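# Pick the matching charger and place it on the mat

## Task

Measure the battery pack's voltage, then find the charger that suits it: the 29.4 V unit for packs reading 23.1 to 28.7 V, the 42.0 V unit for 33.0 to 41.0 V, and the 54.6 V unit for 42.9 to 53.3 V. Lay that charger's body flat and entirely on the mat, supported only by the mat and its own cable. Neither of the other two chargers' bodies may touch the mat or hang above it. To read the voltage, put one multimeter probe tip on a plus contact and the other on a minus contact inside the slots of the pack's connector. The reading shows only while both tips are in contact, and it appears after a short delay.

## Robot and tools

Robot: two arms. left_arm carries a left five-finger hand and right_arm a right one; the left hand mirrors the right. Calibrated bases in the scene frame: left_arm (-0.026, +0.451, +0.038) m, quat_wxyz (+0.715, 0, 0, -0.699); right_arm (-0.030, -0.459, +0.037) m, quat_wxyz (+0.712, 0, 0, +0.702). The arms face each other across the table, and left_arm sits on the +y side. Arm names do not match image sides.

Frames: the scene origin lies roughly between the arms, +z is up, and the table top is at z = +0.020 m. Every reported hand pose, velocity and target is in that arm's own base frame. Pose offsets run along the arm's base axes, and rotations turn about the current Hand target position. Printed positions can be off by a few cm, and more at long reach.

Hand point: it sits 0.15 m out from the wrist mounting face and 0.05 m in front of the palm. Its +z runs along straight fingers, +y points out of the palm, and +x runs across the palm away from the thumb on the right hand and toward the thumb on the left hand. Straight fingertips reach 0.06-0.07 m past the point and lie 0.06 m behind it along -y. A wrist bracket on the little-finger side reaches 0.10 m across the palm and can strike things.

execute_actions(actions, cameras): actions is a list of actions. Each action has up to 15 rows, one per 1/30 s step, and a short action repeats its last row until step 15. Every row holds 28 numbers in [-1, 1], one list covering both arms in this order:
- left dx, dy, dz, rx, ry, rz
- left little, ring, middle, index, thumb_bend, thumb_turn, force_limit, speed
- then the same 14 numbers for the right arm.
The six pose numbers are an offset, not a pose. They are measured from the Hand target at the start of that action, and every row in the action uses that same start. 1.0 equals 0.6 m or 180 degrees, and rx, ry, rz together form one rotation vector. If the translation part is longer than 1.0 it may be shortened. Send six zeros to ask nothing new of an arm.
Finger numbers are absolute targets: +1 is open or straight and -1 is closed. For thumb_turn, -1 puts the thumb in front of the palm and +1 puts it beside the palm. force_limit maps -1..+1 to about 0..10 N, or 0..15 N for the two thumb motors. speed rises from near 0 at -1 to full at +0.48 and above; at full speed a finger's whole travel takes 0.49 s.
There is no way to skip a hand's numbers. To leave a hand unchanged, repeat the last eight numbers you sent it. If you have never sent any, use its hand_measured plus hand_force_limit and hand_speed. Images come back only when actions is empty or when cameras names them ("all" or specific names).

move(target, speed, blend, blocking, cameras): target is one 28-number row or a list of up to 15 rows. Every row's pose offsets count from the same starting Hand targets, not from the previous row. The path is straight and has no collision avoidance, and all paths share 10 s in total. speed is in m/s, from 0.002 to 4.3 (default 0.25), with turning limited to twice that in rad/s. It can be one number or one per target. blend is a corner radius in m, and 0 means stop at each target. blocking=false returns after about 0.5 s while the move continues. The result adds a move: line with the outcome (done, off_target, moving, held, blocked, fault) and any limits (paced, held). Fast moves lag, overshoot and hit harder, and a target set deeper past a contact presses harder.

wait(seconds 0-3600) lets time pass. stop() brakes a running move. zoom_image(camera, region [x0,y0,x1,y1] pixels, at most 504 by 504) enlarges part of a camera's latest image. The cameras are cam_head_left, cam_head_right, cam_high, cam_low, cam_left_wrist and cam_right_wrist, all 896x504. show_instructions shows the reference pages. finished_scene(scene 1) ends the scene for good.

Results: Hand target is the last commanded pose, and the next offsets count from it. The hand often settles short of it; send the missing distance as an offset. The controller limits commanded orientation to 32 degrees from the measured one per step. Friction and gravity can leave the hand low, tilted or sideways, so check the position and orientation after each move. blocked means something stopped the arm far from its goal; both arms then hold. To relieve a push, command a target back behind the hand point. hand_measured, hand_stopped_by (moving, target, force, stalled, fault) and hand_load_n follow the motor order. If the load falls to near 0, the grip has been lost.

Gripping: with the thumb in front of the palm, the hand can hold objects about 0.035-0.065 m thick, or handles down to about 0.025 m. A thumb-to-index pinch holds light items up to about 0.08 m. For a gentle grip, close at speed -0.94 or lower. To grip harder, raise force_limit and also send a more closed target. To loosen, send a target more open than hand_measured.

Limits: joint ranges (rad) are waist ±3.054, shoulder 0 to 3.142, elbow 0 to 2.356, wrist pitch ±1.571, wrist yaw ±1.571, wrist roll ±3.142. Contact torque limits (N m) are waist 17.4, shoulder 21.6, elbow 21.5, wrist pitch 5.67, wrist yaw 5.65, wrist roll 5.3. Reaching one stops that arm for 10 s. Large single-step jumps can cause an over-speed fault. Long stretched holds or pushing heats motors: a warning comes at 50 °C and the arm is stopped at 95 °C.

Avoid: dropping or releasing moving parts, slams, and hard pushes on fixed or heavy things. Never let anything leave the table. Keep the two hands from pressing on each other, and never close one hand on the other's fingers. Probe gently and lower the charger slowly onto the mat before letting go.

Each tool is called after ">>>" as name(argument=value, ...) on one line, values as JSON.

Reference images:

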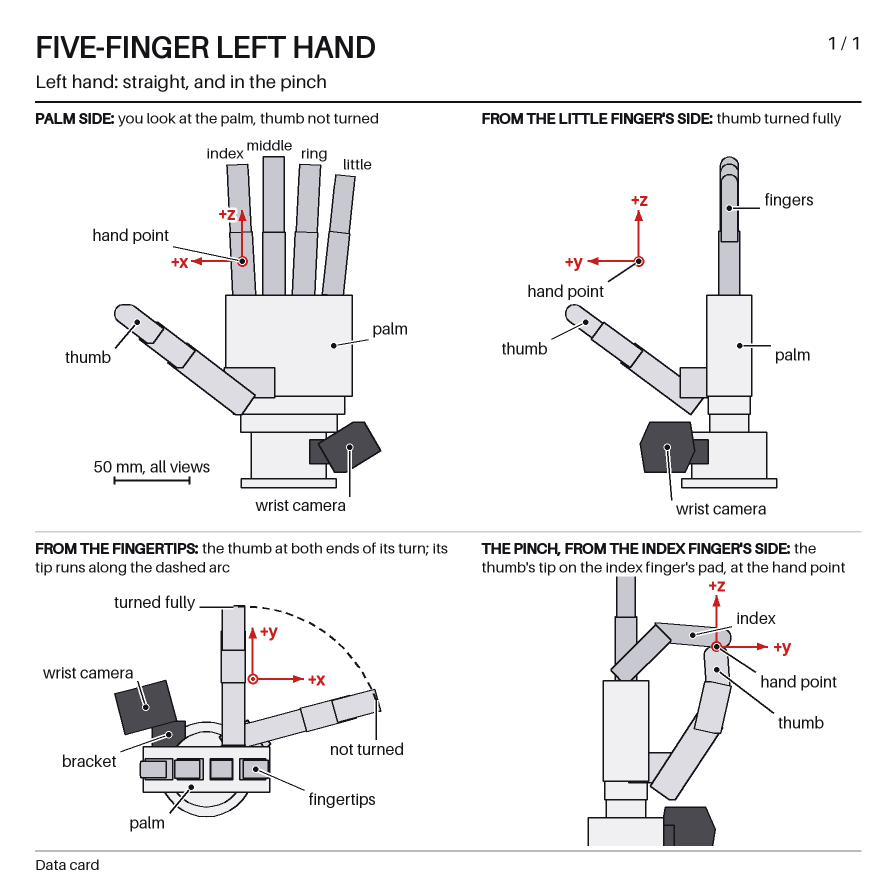

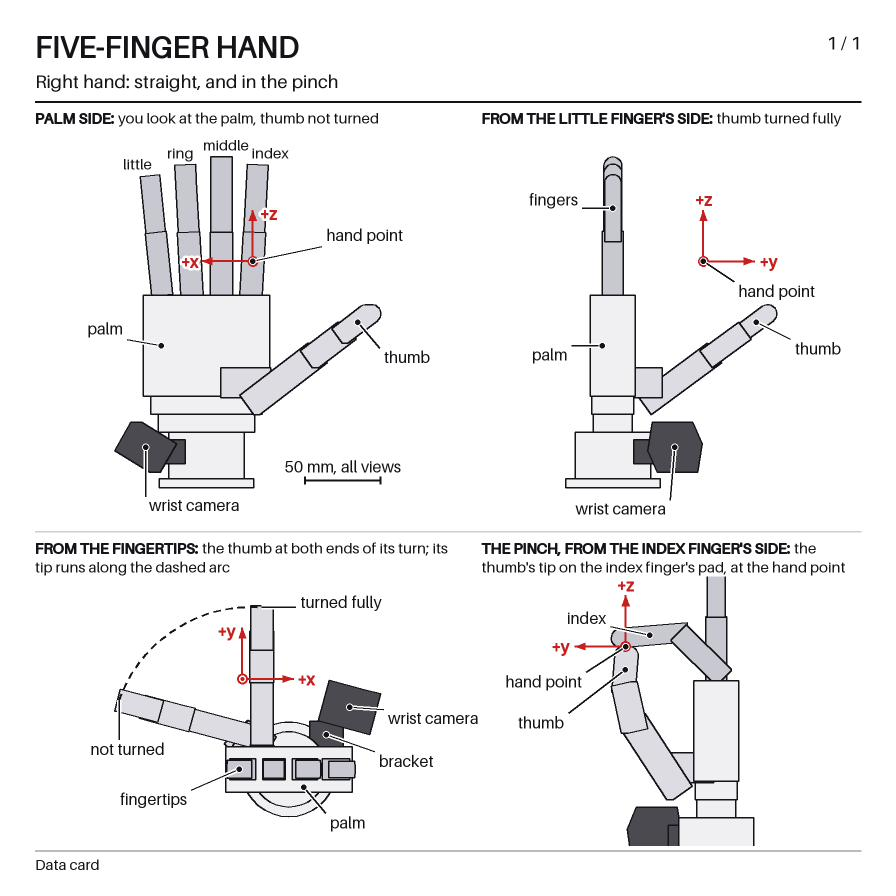

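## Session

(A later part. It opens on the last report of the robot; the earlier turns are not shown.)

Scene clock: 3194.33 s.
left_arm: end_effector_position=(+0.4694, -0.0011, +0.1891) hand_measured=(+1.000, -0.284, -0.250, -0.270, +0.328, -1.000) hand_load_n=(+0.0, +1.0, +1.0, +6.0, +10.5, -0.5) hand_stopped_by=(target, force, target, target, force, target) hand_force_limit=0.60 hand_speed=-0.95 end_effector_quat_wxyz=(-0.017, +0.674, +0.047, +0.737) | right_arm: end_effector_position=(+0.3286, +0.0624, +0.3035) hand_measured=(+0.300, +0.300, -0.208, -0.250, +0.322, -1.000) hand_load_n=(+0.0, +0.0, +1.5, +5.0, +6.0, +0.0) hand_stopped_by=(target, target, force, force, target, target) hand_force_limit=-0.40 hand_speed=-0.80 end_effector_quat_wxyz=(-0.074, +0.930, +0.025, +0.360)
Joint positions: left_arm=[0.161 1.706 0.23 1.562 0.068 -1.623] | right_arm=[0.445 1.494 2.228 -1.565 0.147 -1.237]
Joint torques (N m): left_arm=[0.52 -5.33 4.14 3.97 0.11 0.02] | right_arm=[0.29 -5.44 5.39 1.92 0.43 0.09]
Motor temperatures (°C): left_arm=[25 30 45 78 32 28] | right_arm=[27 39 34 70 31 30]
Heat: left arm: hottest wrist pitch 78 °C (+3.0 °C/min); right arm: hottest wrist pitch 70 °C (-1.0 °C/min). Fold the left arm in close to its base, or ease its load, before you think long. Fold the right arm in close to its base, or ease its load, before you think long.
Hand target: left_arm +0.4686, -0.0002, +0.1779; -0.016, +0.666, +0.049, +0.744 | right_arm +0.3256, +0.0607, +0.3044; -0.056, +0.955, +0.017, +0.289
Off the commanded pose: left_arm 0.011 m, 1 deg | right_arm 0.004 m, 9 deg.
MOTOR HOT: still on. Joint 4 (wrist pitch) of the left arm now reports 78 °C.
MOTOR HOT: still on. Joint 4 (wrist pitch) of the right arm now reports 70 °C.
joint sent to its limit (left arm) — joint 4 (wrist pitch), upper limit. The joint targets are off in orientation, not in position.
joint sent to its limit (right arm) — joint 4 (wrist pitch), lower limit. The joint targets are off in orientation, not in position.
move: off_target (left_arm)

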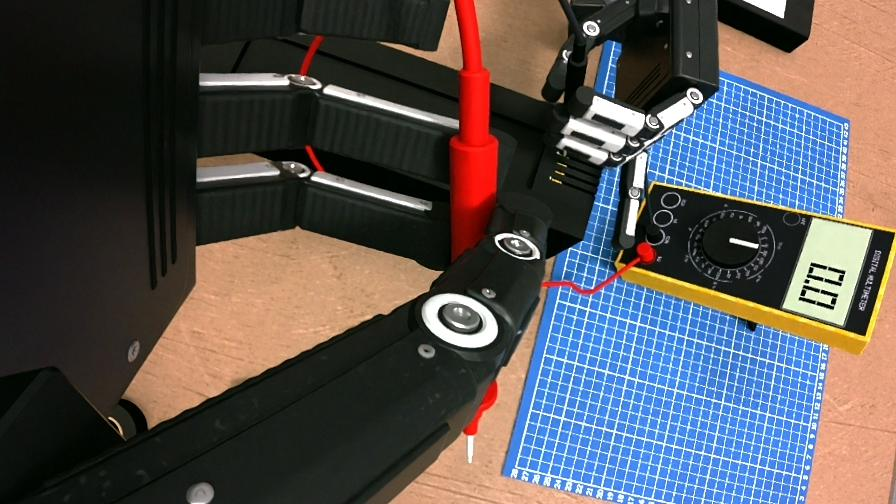

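>>> move(target=[0.0003, 0, -0.0033, 0, 0, 0, 1, -0.35, -0.25, -0.27, 0.31, -1, 0.6, -0.95, 0, 0, 0, 0, 0, 0, 0.3, 0.3, -0.4, -0.4, 0.32, -1, -0.4, -0.8], speed=0.02, cameras=["cam_right_wrist"])

>>> zoom_image(camera="cam_right_wrist", region=[545, 135, 585, 175])

Scene clock: 3198.90 s.
left_arm: end_effector_position=(+0.4697, -0.0013, +0.1874) hand_measured=(+1.000, -0.284, -0.250, -0.270, +0.328, -1.000) hand_load_n=(+0.0, +1.5, +1.0, +6.0, +10.5, +0.0) hand_stopped_by=(target, force, target, target, force, target) hand_force_limit=0.60 hand_speed=-0.95 end_effector_quat_wxyz=(-0.017, +0.676, +0.047, +0.736) | right_arm: end_effector_position=(+0.3286, +0.0624, +0.3035) hand_measured=(+0.300, +0.300, -0.208, -0.250, +0.322, -1.000) hand_load_n=(+0.0, +0.0, +1.5, +4.5, +6.0, +0.0) hand_stopped_by=(target, target, force, force, target, target) hand_force_limit=-0.40 hand_speed=-0.80 end_effector_quat_wxyz=(-0.074, +0.930, +0.025, +0.360)
Joint positions: left_arm=[0.161 1.71 0.23 1.562 0.068 -1.622] | right_arm=[0.445 1.494 2.228 -1.565 0.147 -1.237]
Joint torques (N m): left_arm=[0.32 -5.28 4.29 3.98 0.1 0.02] | right_arm=[0.33 -5.47 5.39 1.92 0.45 0.08]
Motor temperatures (°C): left_arm=[25 30 44 79 32 28] | right_arm=[27 39 34 70 31 30]
Heat: left arm: hottest wrist pitch 79 °C (+3.0 °C/min); right arm: hottest wrist pitch 70 °C (-1.0 °C/min). Fold the left arm in close to its base, or ease its load, before you think long. Fold the right arm in close to its base, or ease its load, before you think long.
Hand target: left_arm +0.4688, -0.0003, +0.1761; -0.016, +0.666, +0.049, +0.744 | right_arm +0.3256, +0.0607, +0.3044; -0.056, +0.955, +0.017, +0.289
Off the commanded pose: left_arm 0.012 m, 2 deg | right_arm 0.004 m, 9 deg.
MOTOR HOT: still on. Joint 4 (wrist pitch) of the left arm now reports 79 °C.
MOTOR HOT: still on. Joint 4 (wrist pitch) of the right arm now reports 70 °C.
joint sent to its limit (left arm) — joint 4 (wrist pitch), upper limit. The joint targets are off in orientation, not in position.
joint sent to its limit (right arm) — joint 4 (wrist pitch), lower limit. The joint targets are off in orientation, not in position.
move: off_target (left_arm)

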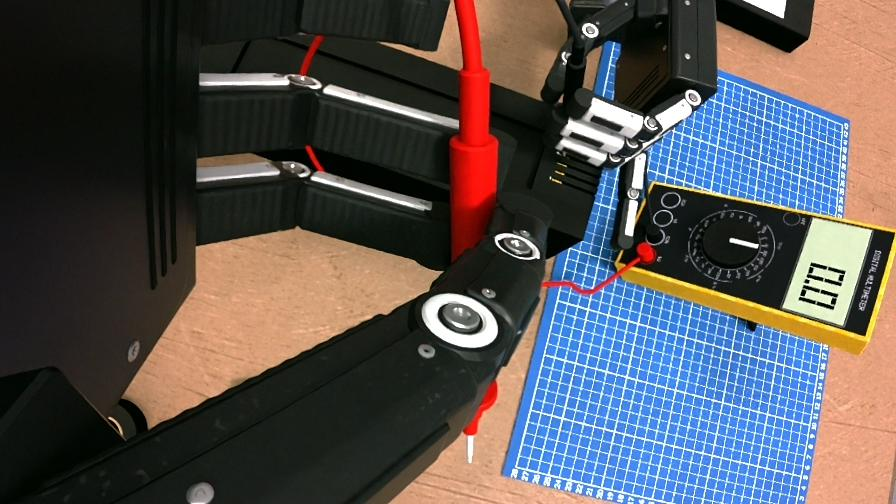

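Scaled by 12.600 from the camera's image (finer frame: 1280x720).

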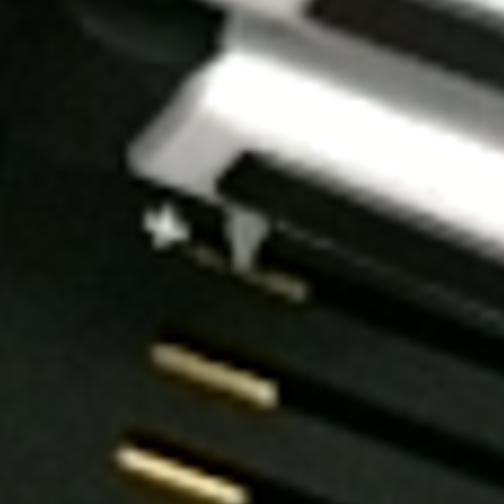

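>>> move(target=[[0, 0, 0, 0, 0, 0, 1, -0.35, -0.25, -0.27, 0.31, -1, 0.6, -0.95, 0.065, -0.119, -0.0407, 0.0807, -0.3806, 0, 1, 1, -0.4, -0.4, 0.32, -1, -0.4, -0.8], [0, 0, 0, 0, 0, 0, 1, -0.35, -0.25, -0.27, 0.31, -1, 0.6, -0.95, 0.1465, -0.119, -0.1577, 0.0807, -0.3806, 0, 1, 1, -0.4, -0.4, 0.32, -1, -0.4, -0.8]], speed=[0.13, 0.07], blend=[0.01, 0], cameras=["cam_head_left","cam_low","cam_high","cam_right_wrist"])

>>> zoom_image(camera="cam_head_left", region=[320, 245, 370, 285])

>>> zoom_image(camera="cam_low", region=[400, 0, 500, 80])

Scene clock: 3226.90 s.
left_arm: end_effector_position=(+0.4696, -0.0013, +0.1873) hand_measured=(+1.000, -0.284, -0.250, -0.270, +0.328, -1.000) hand_load_n=(+0.0, +1.0, +1.0, +5.5, +10.5, -0.5) hand_stopped_by=(target, force, target, target, force, target) hand_force_limit=0.60 hand_speed=-0.95 end_effector_quat_wxyz=(-0.017, +0.676, +0.047, +0.735) | right_arm: end_effector_position=(+0.4146, -0.0105, +0.2145) hand_measured=(+1.000, +1.000, -0.208, -0.250, +0.322, -1.000) hand_load_n=(+0.0, +0.0, +1.0, +4.5, +5.5, -0.5) hand_stopped_by=(target, target, force, force, target, target) hand_force_limit=-0.40 hand_speed=-0.80 end_effector_quat_wxyz=(-0.151, +0.611, +0.013, +0.777)
Joint positions: left_arm=[0.161 1.71 0.23 1.562 0.068 -1.622] | right_arm=[-0.099 1.025 0.094 1.199 -0.301 -1.319]
Joint torques (N m): left_arm=[0.4 -5.43 4.19 3.95 0.09 0.01] | right_arm=[0.27 -1.93 7.42 3.17 0.3 -0.07]
Motor temperatures (°C): left_arm=[25 32 42 81 32 28] | right_arm=[27 38 35 75 31 30]
Heat: left arm: hottest wrist pitch 81 °C (+6.0 °C/min); right arm: hottest wrist pitch 75 °C (+5.0 °C/min). Fold the left arm in close to its base, or ease its load, before you think long. Fold the right arm in close to its base, or ease its load, before you think long.
Hand target: left_arm +0.4687, -0.0004, +0.1759; -0.016, +0.666, +0.049, +0.744 | right_arm +0.4135, -0.0107, +0.2099; -0.150, +0.613, +0.011, +0.775
Off the commanded pose: left_arm 0.011 m, 2 deg | right_arm 0.005 m, 0 deg.
MOTOR HOT: still on. Joint 4 (wrist pitch) of the left arm now reports 81 °C.
MOTOR HOT: still on. Joint 4 (wrist pitch) of the right arm now reports 75 °C.
joint sent to its limit (left arm) — joint 4 (wrist pitch), upper limit. The joint targets are off in orientation, not in position.
move: done
Images, in order (width x height): cam_head_left 896x504, cam_high 896x504, cam_low 896x504, cam_right_wrist 896x504.

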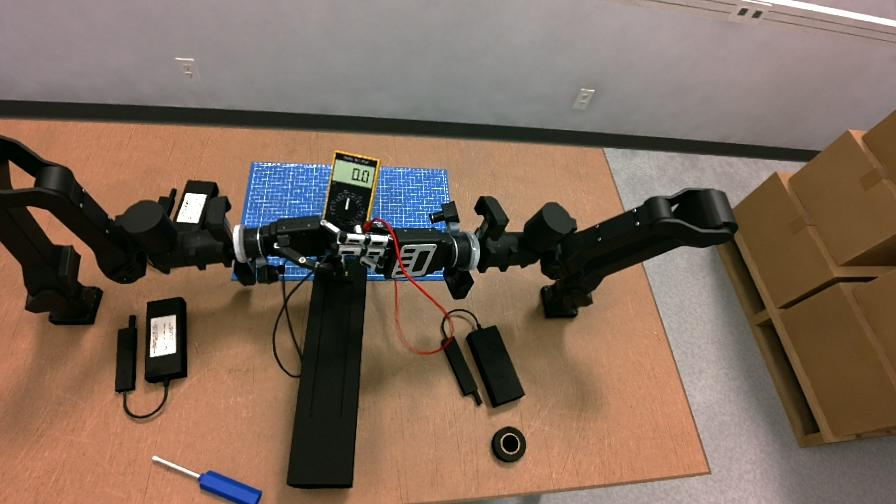

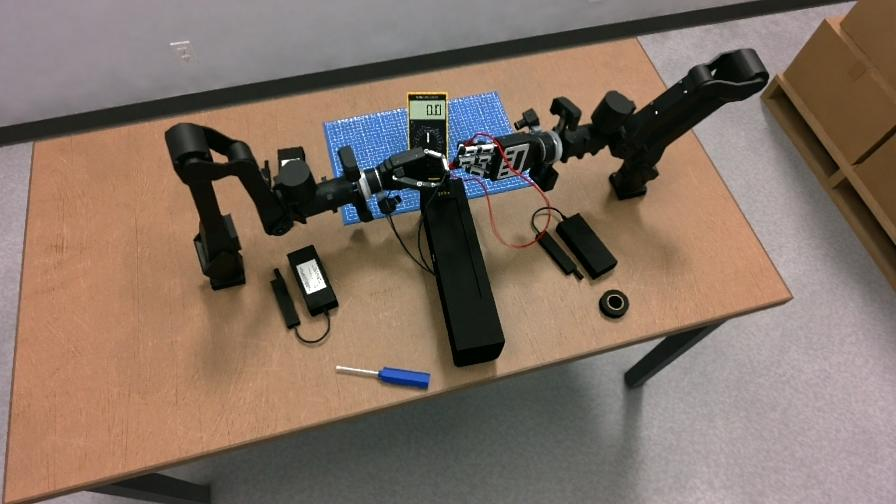

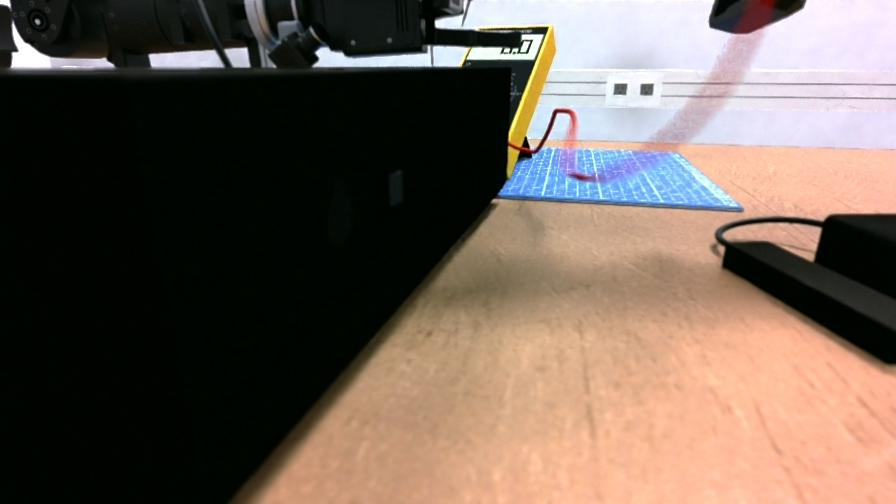

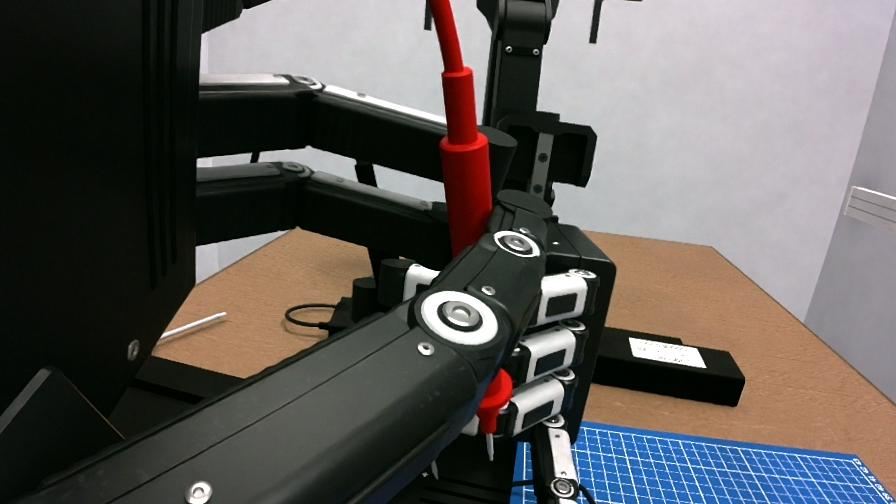

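Scaled by 10.080 from the camera's image (finer frame: 1280x720).

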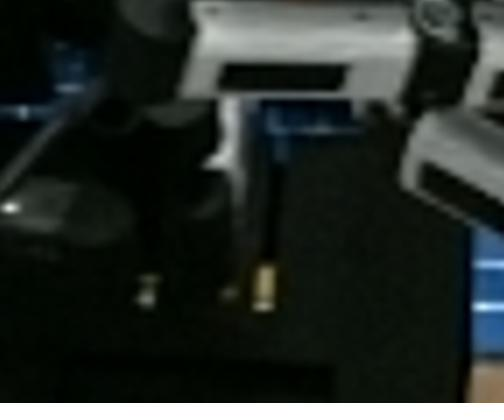

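Scaled by 5.040 from the camera's image (finer frame: 1280x720).

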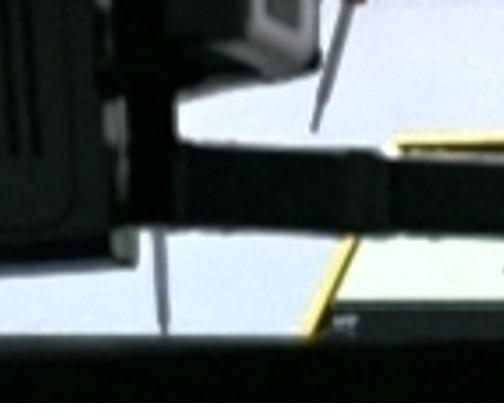

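>>> zoom_image(camera="cam_right_wrist", region=[400, 400, 540, 504])

Scaled by 3.600 from the camera's image (finer frame: 1280x720).

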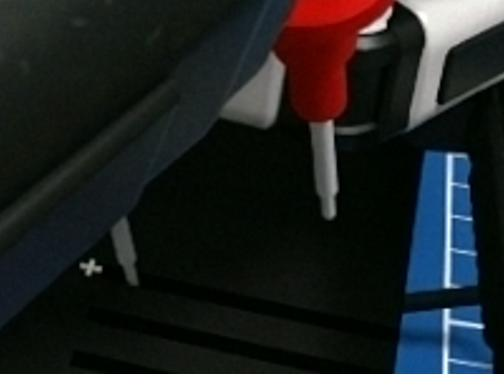

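>>> move(target=[0, 0, 0, 0, 0, 0, 1, -0.35, -0.25, -0.27, 0.31, -1, 0.6, -0.95, 0, 0, -0.025, 0, 0, 0, 1, 1, -0.4, -0.4, 0.32, -1, -0.4, -0.8], speed=0.05, cameras=["cam_right_wrist","cam_low","cam_head_left"])

>>> zoom_image(camera="cam_right_wrist", region=[400, 400, 540, 504])

>>> zoom_image(camera="cam_low", region=[400, 0, 500, 80])

Scene clock: 3263.83 s.
left_arm: end_effector_position=(+0.4696, -0.0013, +0.1873) hand_measured=(+1.000, -0.284, -0.250, -0.270, +0.328, -1.000) hand_load_n=(+0.0, +1.5, +1.0, +5.5, +10.0, +0.0) hand_stopped_by=(target, force, target, target, force, target) hand_force_limit=0.60 hand_speed=-0.95 end_effector_quat_wxyz=(-0.017, +0.676, +0.047, +0.735) | right_arm: end_effector_position=(+0.4149, -0.0105, +0.1987) hand_measured=(+1.000, +1.000, -0.208, -0.250, +0.322, -1.000) hand_load_n=(+0.0, +0.0, +1.0, +4.5, +5.5, -0.5) hand_stopped_by=(target, target, force, force, target, target) hand_force_limit=-0.40 hand_speed=-0.80 end_effector_quat_wxyz=(-0.151, +0.611, +0.013, +0.777)
Joint positions: left_arm=[0.161 1.71 0.23 1.562 0.068 -1.622] | right_arm=[-0.099 1.16 0.052 1.376 -0.301 -1.319]
Joint torques (N m): left_arm=[0.41 -5.28 4.13 3.95 0.1 0.03] | right_arm=[0.25 -2.13 6.57 3.17 0.29 -0.06]
Motor temperatures (°C): left_arm=[25 32 41 83 31 28] | right_arm=[27 35 38 87 31 30]
Heat: left arm: hottest wrist pitch 83 °C (+3.0 °C/min); right arm: hottest wrist pitch 87 °C (+17.0 °C/min). Fold the left arm in close to its base, or ease its load, before you think long. Fold the right arm in close to its base, or ease its load, before you think long.
Hand target: left_arm +0.4687, -0.0004, +0.1760; -0.016, +0.666, +0.049, +0.744 | right_arm +0.4136, -0.0107, +0.1946; -0.150, +0.614, +0.011, +0.775
Off the commanded pose: left_arm 0.011 m, 2 deg | right_arm 0.004 m, 0 deg.
MOTOR HOT: still on. Joint 4 (wrist pitch) of the left arm now reports 83 °C.
MOTOR HOT: still on. Joint 4 (wrist pitch) of the right arm now reports 87 °C.
joint sent to its limit (left arm) — joint 4 (wrist pitch), upper limit. The joint targets are off in orientation, not in position.
move: done
Images, in order (width x height): cam_head_left 896x504, cam_low 896x504, cam_right_wrist 896x504.

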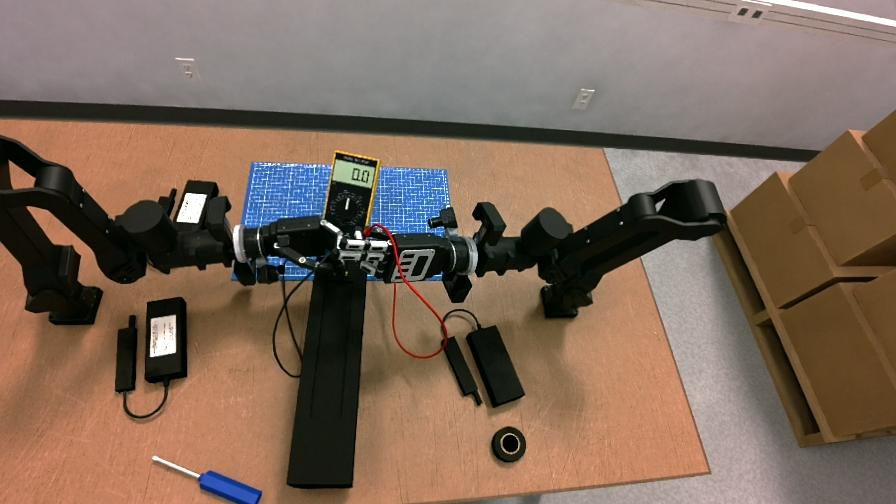

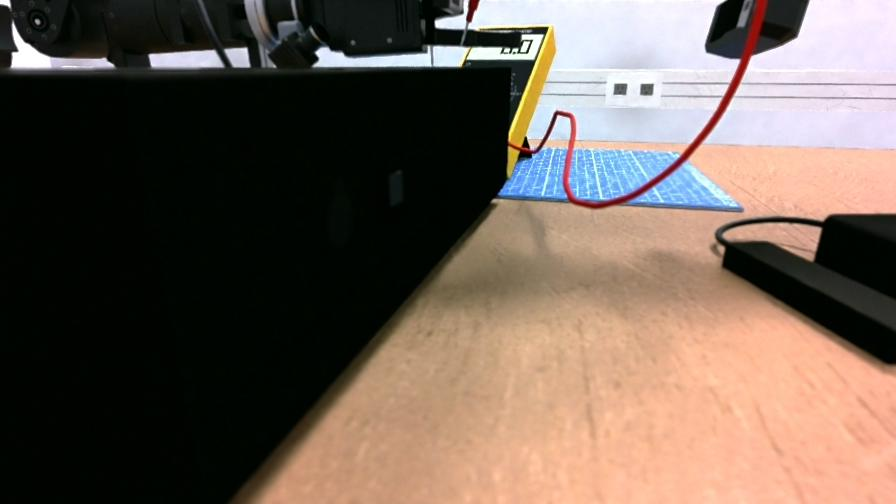

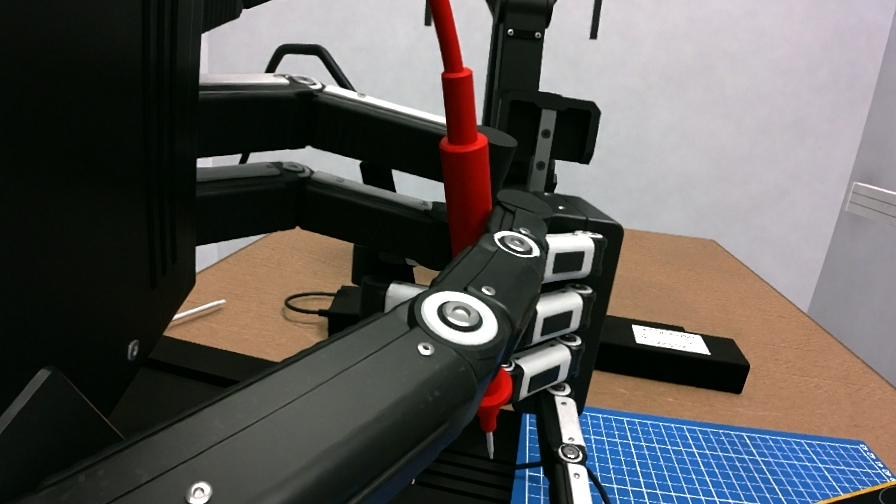

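Scaled by 3.600 from the camera's image (finer frame: 1280x720).

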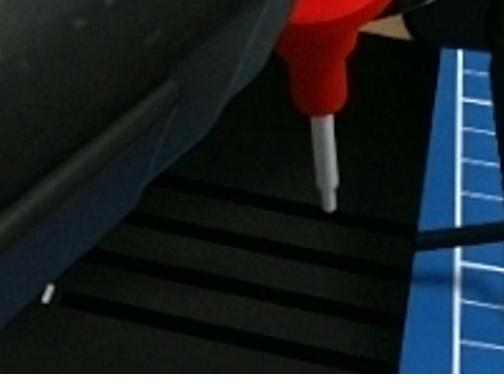

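Scaled by 5.040 from the camera's image (finer frame: 1280x720).

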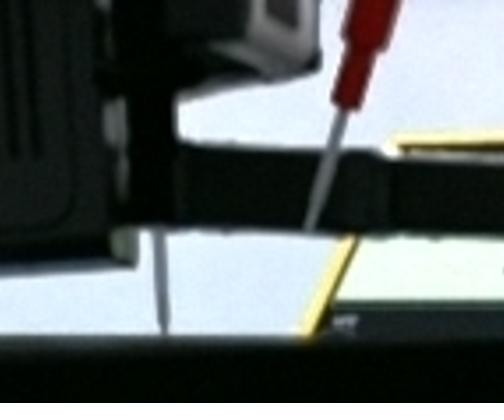

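>>> move(target=[0, 0, 0, 0, 0, 0, 1, -0.35, -0.25, -0.27, 0.31, -1, 0.6, -0.95, -0.12, 0.06, 0.13, -0.0809, 0.3804, 0, 1, 1, -0.4, -0.4, 0.32, -1, -0.4, -0.8], speed=0.12, cameras=["cam_right_wrist","cam_head_left"])

Scene clock: 3289.07 s.
left_arm: end_effector_position=(+0.4696, -0.0013, +0.1873) hand_measured=(+1.000, -0.284, -0.250, -0.270, +0.328, -1.000) hand_load_n=(+0.0, +1.5, +1.0, +5.5, +10.5, +0.0) hand_stopped_by=(target, force, target, target, force, target) hand_force_limit=0.60 hand_speed=-0.95 end_effector_quat_wxyz=(-0.017, +0.676, +0.047, +0.735) | right_arm: end_effector_position=(+0.3400, +0.0250, +0.2681) hand_measured=(+1.000, +1.000, -0.208, -0.250, +0.322, -1.000) hand_load_n=(+0.0, +0.0, +0.5, +4.5, +5.0, -1.0) hand_stopped_by=(target, target, force, force, target, target) hand_force_limit=-0.40 hand_speed=-0.80 end_effector_quat_wxyz=(-0.058, +0.950, +0.020, +0.307)
Joint positions: left_arm=[0.161 1.71 0.23 1.562 0.068 -1.622] | right_arm=[0.249 1.532 2.162 -1.565 0.026 -1.371]
Joint torques (N m): left_arm=[0.55 -5.47 4.18 3.92 0.11 0.05] | right_arm=[0.28 -4.29 9.05 1.69 0.27 0.09]
Motor temperatures (°C): left_arm=[25 33 41 83 31 28] | right_arm=[27 34 38 88 31 30]
Heat: left arm: hottest wrist pitch 83 °C (+2.0 °C/min); right arm: hottest wrist pitch 88 °C (+11.2 °C/min). Fold the left arm in close to its base, or ease its load, before you think long. Fold the right arm in close to its base, or ease its load, before you think long.
Hand target: left_arm +0.4687, -0.0004, +0.1760; -0.016, +0.666, +0.049, +0.744 | right_arm +0.3415, +0.0252, +0.2728; -0.056, +0.955, +0.017, +0.290
Off the commanded pose: left_arm 0.011 m, 2 deg | right_arm 0.005 m, 2 deg.
MOTOR HOT: still on. Joint 4 (wrist pitch) of the left arm now reports 83 °C.
MOTOR HOT: still on. Joint 4 (wrist pitch) of the right arm now reports 88 °C.
joint sent to its limit (left arm) — joint 4 (wrist pitch), upper limit. The joint targets are off in orientation, not in position.
joint sent to its limit (right arm) — joint 4 (wrist pitch), lower limit. The joint targets are off in orientation, not in position.
move: done
Images, in order (width x height): cam_head_left 896x504, cam_right_wrist 896x504.

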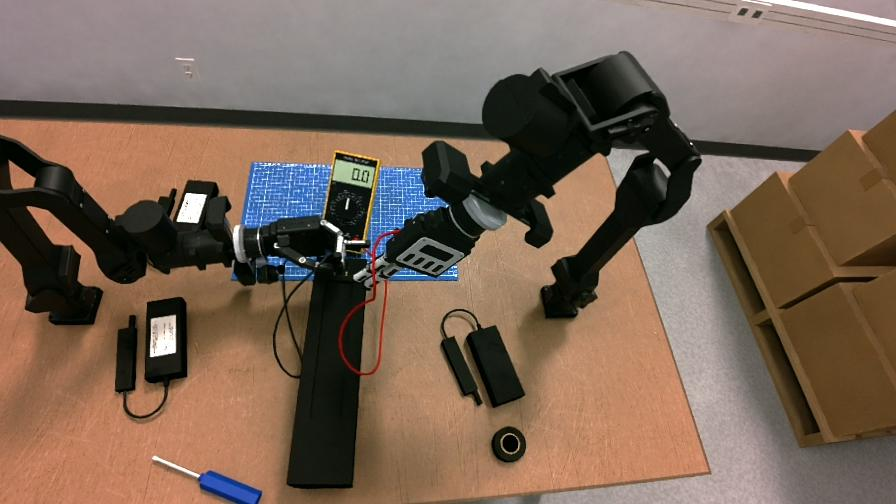

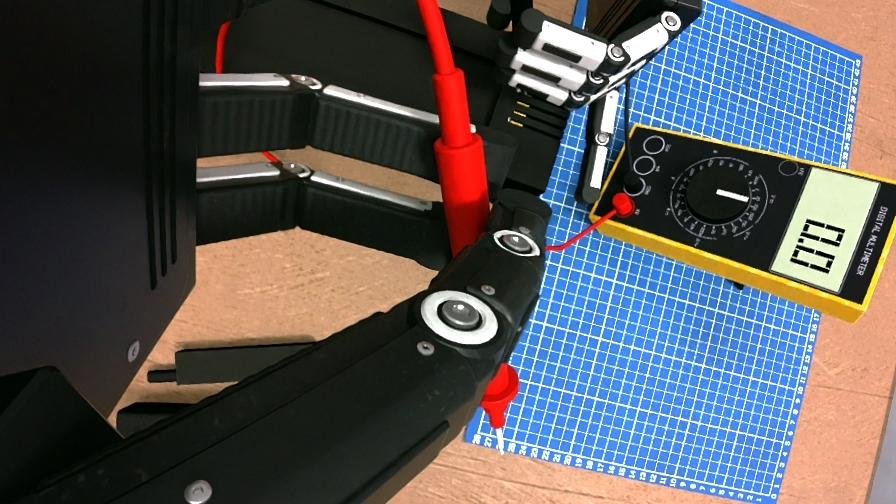

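>>> move(target=[[0, 0, 0, 0, 0, 0, 1, -0.35, -0.25, -0.27, 0.31, -1, 0.6, -0.95, 0, 0, 0, 0, 0, 0, 1, 0, -0.24, -0.4, 0.32, -1, -0.5, -0.5], [0, 0, 0, 0, 0, 0, 1, -0.35, -0.25, -0.27, 0.31, -1, 0.6, -0.95, 0, 0, 0, 0, 0, 0, 1, -0.35, -0.25, -0.4, 0.32, -1, -0.5, -0.88]], speed=0.05, cameras=["cam_right_wrist"])

Scene clock: 3307.90 s.
left_arm: end_effector_position=(+0.4696, -0.0013, +0.1873) hand_measured=(+1.000, -0.284, -0.250, -0.270, +0.328, -1.000) hand_load_n=(+0.0, +1.5, +1.0, +5.5, +10.0, -0.5) hand_stopped_by=(target, force, target, target, force, target) hand_force_limit=0.60 hand_speed=-0.95 end_effector_quat_wxyz=(-0.017, +0.676, +0.047, +0.735) | right_arm: end_effector_position=(+0.3400, +0.0251, +0.2681) hand_measured=(+1.000, -0.350, -0.246, -0.250, +0.322, -1.000) hand_load_n=(+0.0, +0.0, +3.0, +4.5, +7.0, +0.0) hand_stopped_by=(target, target, force, force, target, target) hand_force_limit=-0.50 hand_speed=-0.88 end_effector_quat_wxyz=(-0.058, +0.950, +0.020, +0.307)
Joint positions: left_arm=[0.161 1.71 0.23 1.562 0.068 -1.622] | right_arm=[0.25 1.532 2.162 -1.565 0.026 -1.371]
Joint torques (N m): left_arm=[0.4 -5.54 4.25 3.95 0.1 0] | right_arm=[0.33 -4.33 8.99 1.68 0.27 0.09]
Motor temperatures (°C): left_arm=[25 33 41 83 31 28] | right_arm=[27 35 38 81 31 30]
Heat: left arm: hottest wrist pitch 83 °C (+1.0 °C/min); right arm: hottest wrist pitch 81 °C (-2.0 °C/min). Fold the left arm in close to its base, or ease its load, before you think long. Fold the right arm in close to its base, or ease its load, before you think long.
Hand target: left_arm +0.4687, -0.0004, +0.1760; -0.016, +0.666, +0.049, +0.744 | right_arm +0.3415, +0.0252, +0.2728; -0.056, +0.955, +0.018, +0.290
Off the commanded pose: left_arm 0.011 m, 2 deg | right_arm 0.005 m, 2 deg.
MOTOR HOT: still on. Joint 4 (wrist pitch) of the left arm now reports 83 °C.
MOTOR HOT: still on. Joint 4 (wrist pitch) of the right arm now reports 81 °C.
joint sent to its limit (left arm) — joint 4 (wrist pitch), upper limit. The joint targets are off in orientation, not in position.
joint sent to its limit (right arm) — joint 4 (wrist pitch), lower limit. The joint targets are off in orientation, not in position.
move: done

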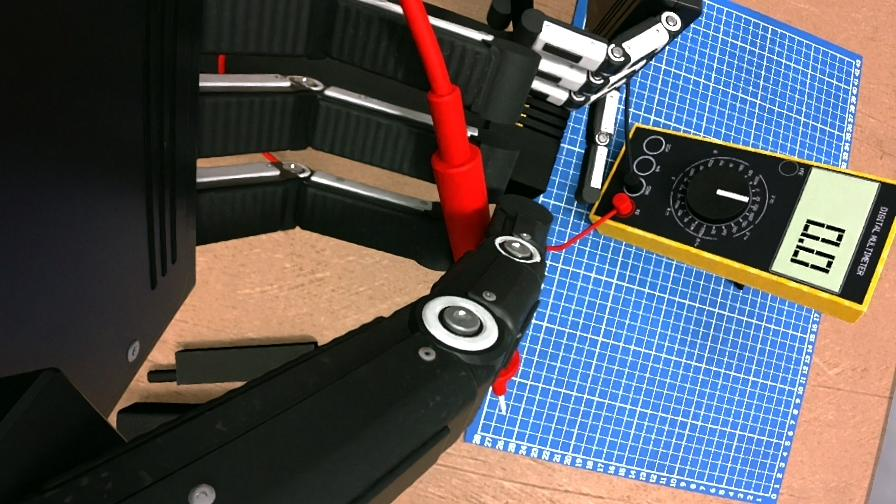

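>>> move(target=[[0, 0, 0, 0, 0, 0, 1, -0.35, -0.25, -0.27, 0.31, -1, 0.6, -0.95, 0, 0, 0, 0, 0, 0, 1, -0.42, -0.25, -0.4, 0.3, -1, 0.2, -0.93]], speed=0.05, cameras=["cam_right_wrist"])

Scene clock: 3312.67 s.
left_arm: end_effector_position=(+0.4696, -0.0013, +0.1873) hand_measured=(+1.000, -0.284, -0.250, -0.270, +0.328, -1.000) hand_load_n=(+0.0, +1.5, +0.5, +5.5, +10.0, +0.0) hand_stopped_by=(target, force, target, target, force, target) hand_force_limit=0.60 hand_speed=-0.95 end_effector_quat_wxyz=(-0.017, +0.676, +0.047, +0.735) | right_arm: end_effector_position=(+0.3400, +0.0251, +0.2681) hand_measured=(+1.000, -0.420, -0.246, -0.250, +0.306, -1.000) hand_load_n=(+0.0, +0.5, +2.0, +5.5, +8.5, +0.0) hand_stopped_by=(target, target, force, force, target, target) hand_force_limit=0.20 hand_speed=-0.93 end_effector_quat_wxyz=(-0.058, +0.950, +0.020, +0.307)
Joint positions: left_arm=[0.161 1.71 0.23 1.562 0.068 -1.622] | right_arm=[0.25 1.532 2.162 -1.565 0.026 -1.371]
Joint torques (N m): left_arm=[0.38 -5.45 4.17 3.98 0.07 -0.02] | right_arm=[0.29 -4.32 9.02 1.68 0.28 0.1]
Motor temperatures (°C): left_arm=[25 33 41 84 31 28] | right_arm=[27 35 38 79 31 30]
Heat: left arm: hottest wrist pitch 84 °C (+2.0 °C/min); right arm: hottest wrist pitch 79 °C (-5.0 °C/min). Fold the left arm in close to its base, or ease its load, before you think long. Fold the right arm in close to its base, or ease its load, before you think long.
Hand target: left_arm +0.4687, -0.0004, +0.1760; -0.016, +0.666, +0.049, +0.744 | right_arm +0.3415, +0.0252, +0.2728; -0.056, +0.955, +0.018, +0.290
Off the commanded pose: left_arm 0.011 m, 2 deg | right_arm 0.005 m, 2 deg.
MOTOR HOT: still on. Joint 4 (wrist pitch) of the left arm now reports 84 °C.
MOTOR HOT: still on. Joint 4 (wrist pitch) of the right arm now reports 79 °C.
joint sent to its limit (left arm) — joint 4 (wrist pitch), upper limit. The joint targets are off in orientation, not in position.
joint sent to its limit (right arm) — joint 4 (wrist pitch), lower limit. The joint targets are off in orientation, not in position.
move: done

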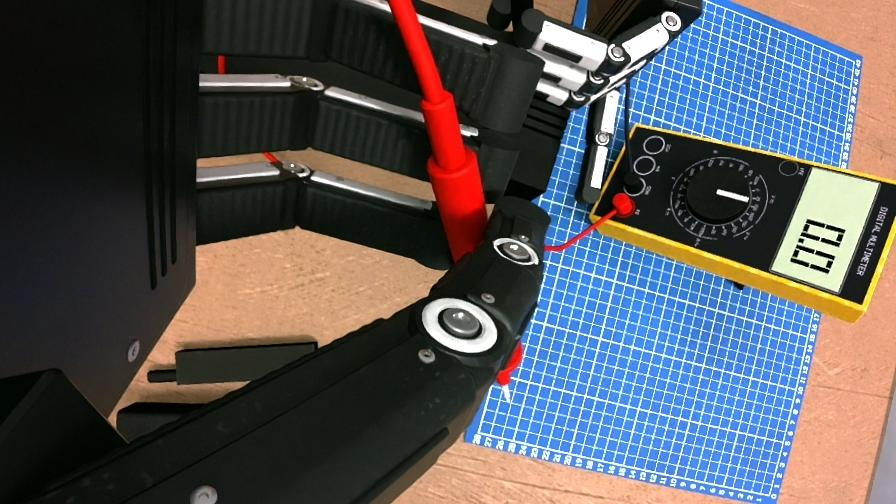

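>>> move(target=[[0, 0, 0, 0, 0, 0, 1, -0.35, -0.25, -0.27, 0.31, -1, 0.6, -0.95, 0.1058, -0.024, -0.0913, 0.0576, -0.2719, 0, 1, -0.42, -0.25, -0.4, 0.3, -1, 0.2, -0.93]], speed=0.1, cameras=["cam_right_wrist","cam_low","cam_head_left"])

>>> zoom_image(camera="cam_right_wrist", region=[400, 360, 560, 504])

>>> zoom_image(camera="cam_low", region=[400, 0, 500, 80])

Scene clock: 3348.57 s.
left_arm: end_effector_position=(+0.4696, -0.0013, +0.1873) hand_measured=(+1.000, -0.284, -0.250, -0.270, +0.328, -1.000) hand_load_n=(+0.0, +1.5, +0.5, +5.5, +10.5, -0.5) hand_stopped_by=(target, force, target, target, force, target) hand_force_limit=0.60 hand_speed=-0.95 end_effector_quat_wxyz=(-0.017, +0.676, +0.047, +0.735) | right_arm: end_effector_position=(+0.4061, +0.0107, +0.2202) hand_measured=(+1.000, -0.420, -0.246, -0.250, +0.306, -1.000) hand_load_n=(+0.0, +0.5, +2.0, +5.5, +8.5, +0.0) hand_stopped_by=(target, target, force, force, target, target) hand_force_limit=0.20 hand_speed=-0.93 end_effector_quat_wxyz=(-0.125, +0.742, +0.014, +0.659)
Joint positions: left_arm=[0.161 1.71 0.23 1.562 0.068 -1.622] | right_arm=[0.073 0.721 0.546 0.073 -0.134 -1.415]
Joint torques (N m): left_arm=[0.5 -5.23 4.34 3.92 0.1 0.01] | right_arm=[-0.21 -2.93 9.13 3.43 -0.18 0.09]
Motor temperatures (°C): left_arm=[25 33 40 84 31 28] | right_arm=[27 35 39 77 31 30]
Heat: left arm: hottest wrist pitch 84 °C (+1.0 °C/min); right arm: hottest wrist pitch 77 °C (-11.1 °C/min). Fold the left arm in close to its base, or ease its load, before you think long. Fold the right arm in close to its base, or ease its load, before you think long.
Hand target: left_arm +0.4687, -0.0004, +0.1760; -0.016, +0.666, +0.049, +0.744 | right_arm +0.4050, +0.0109, +0.2180; -0.127, +0.741, +0.014, +0.659
Off the commanded pose: left_arm 0.011 m, 2 deg | right_arm 0.002 m, 0 deg.
MOTOR HOT: still on. Joint 4 (wrist pitch) of the left arm now reports 84 °C.
MOTOR HOT: still on. Joint 4 (wrist pitch) of the right arm now reports 77 °C.
joint sent to its limit (left arm) — joint 4 (wrist pitch), upper limit. The joint targets are off in orientation, not in position.
move: done
Images, in order (width x height): cam_head_left 896x504, cam_low 896x504, cam_right_wrist 896x504.

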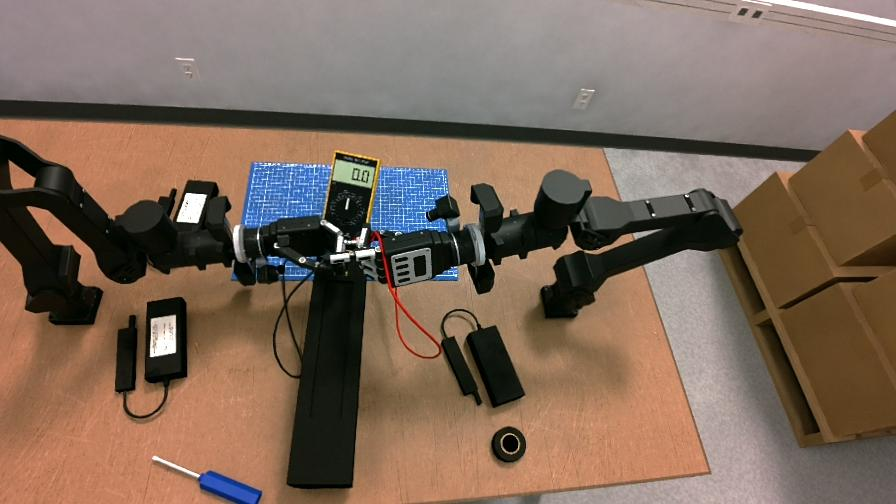

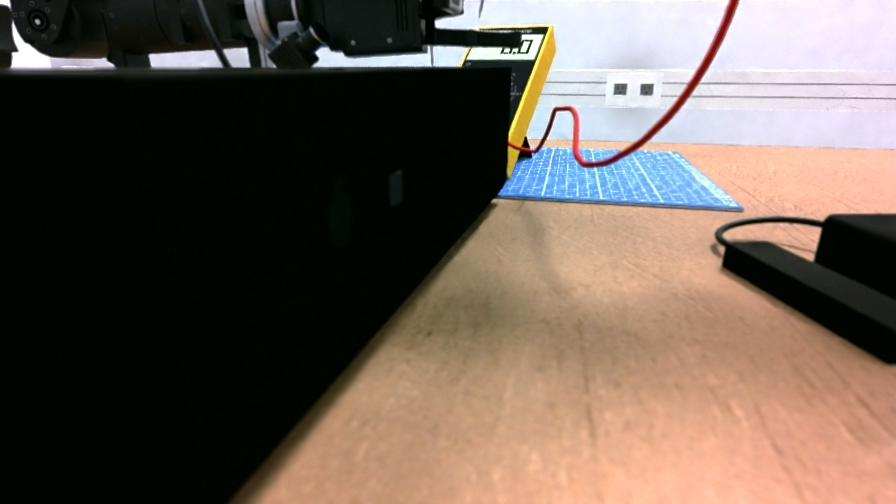

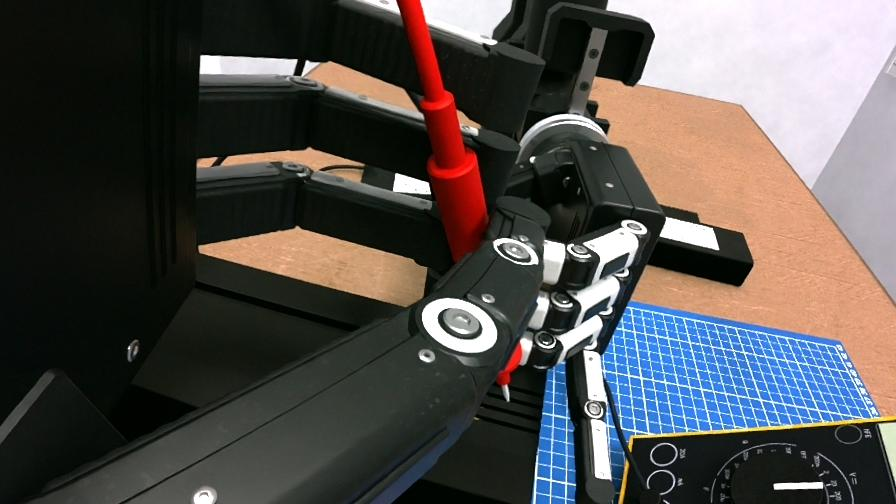

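Scaled by 3.150 from the camera's image (finer frame: 1280x720).

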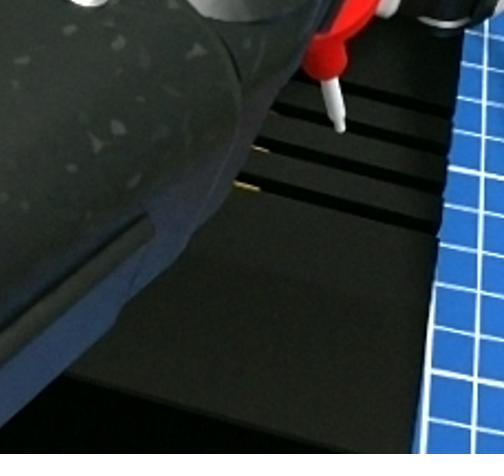

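Scaled by 5.040 from the camera's image (finer frame: 1280x720).

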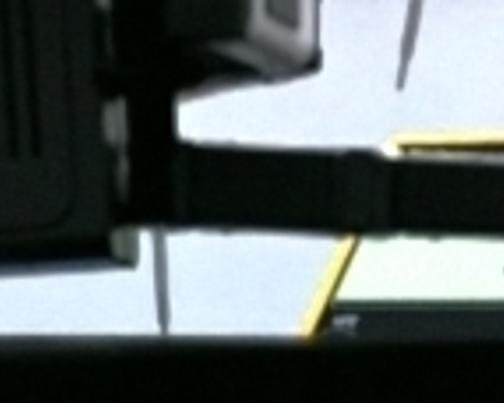

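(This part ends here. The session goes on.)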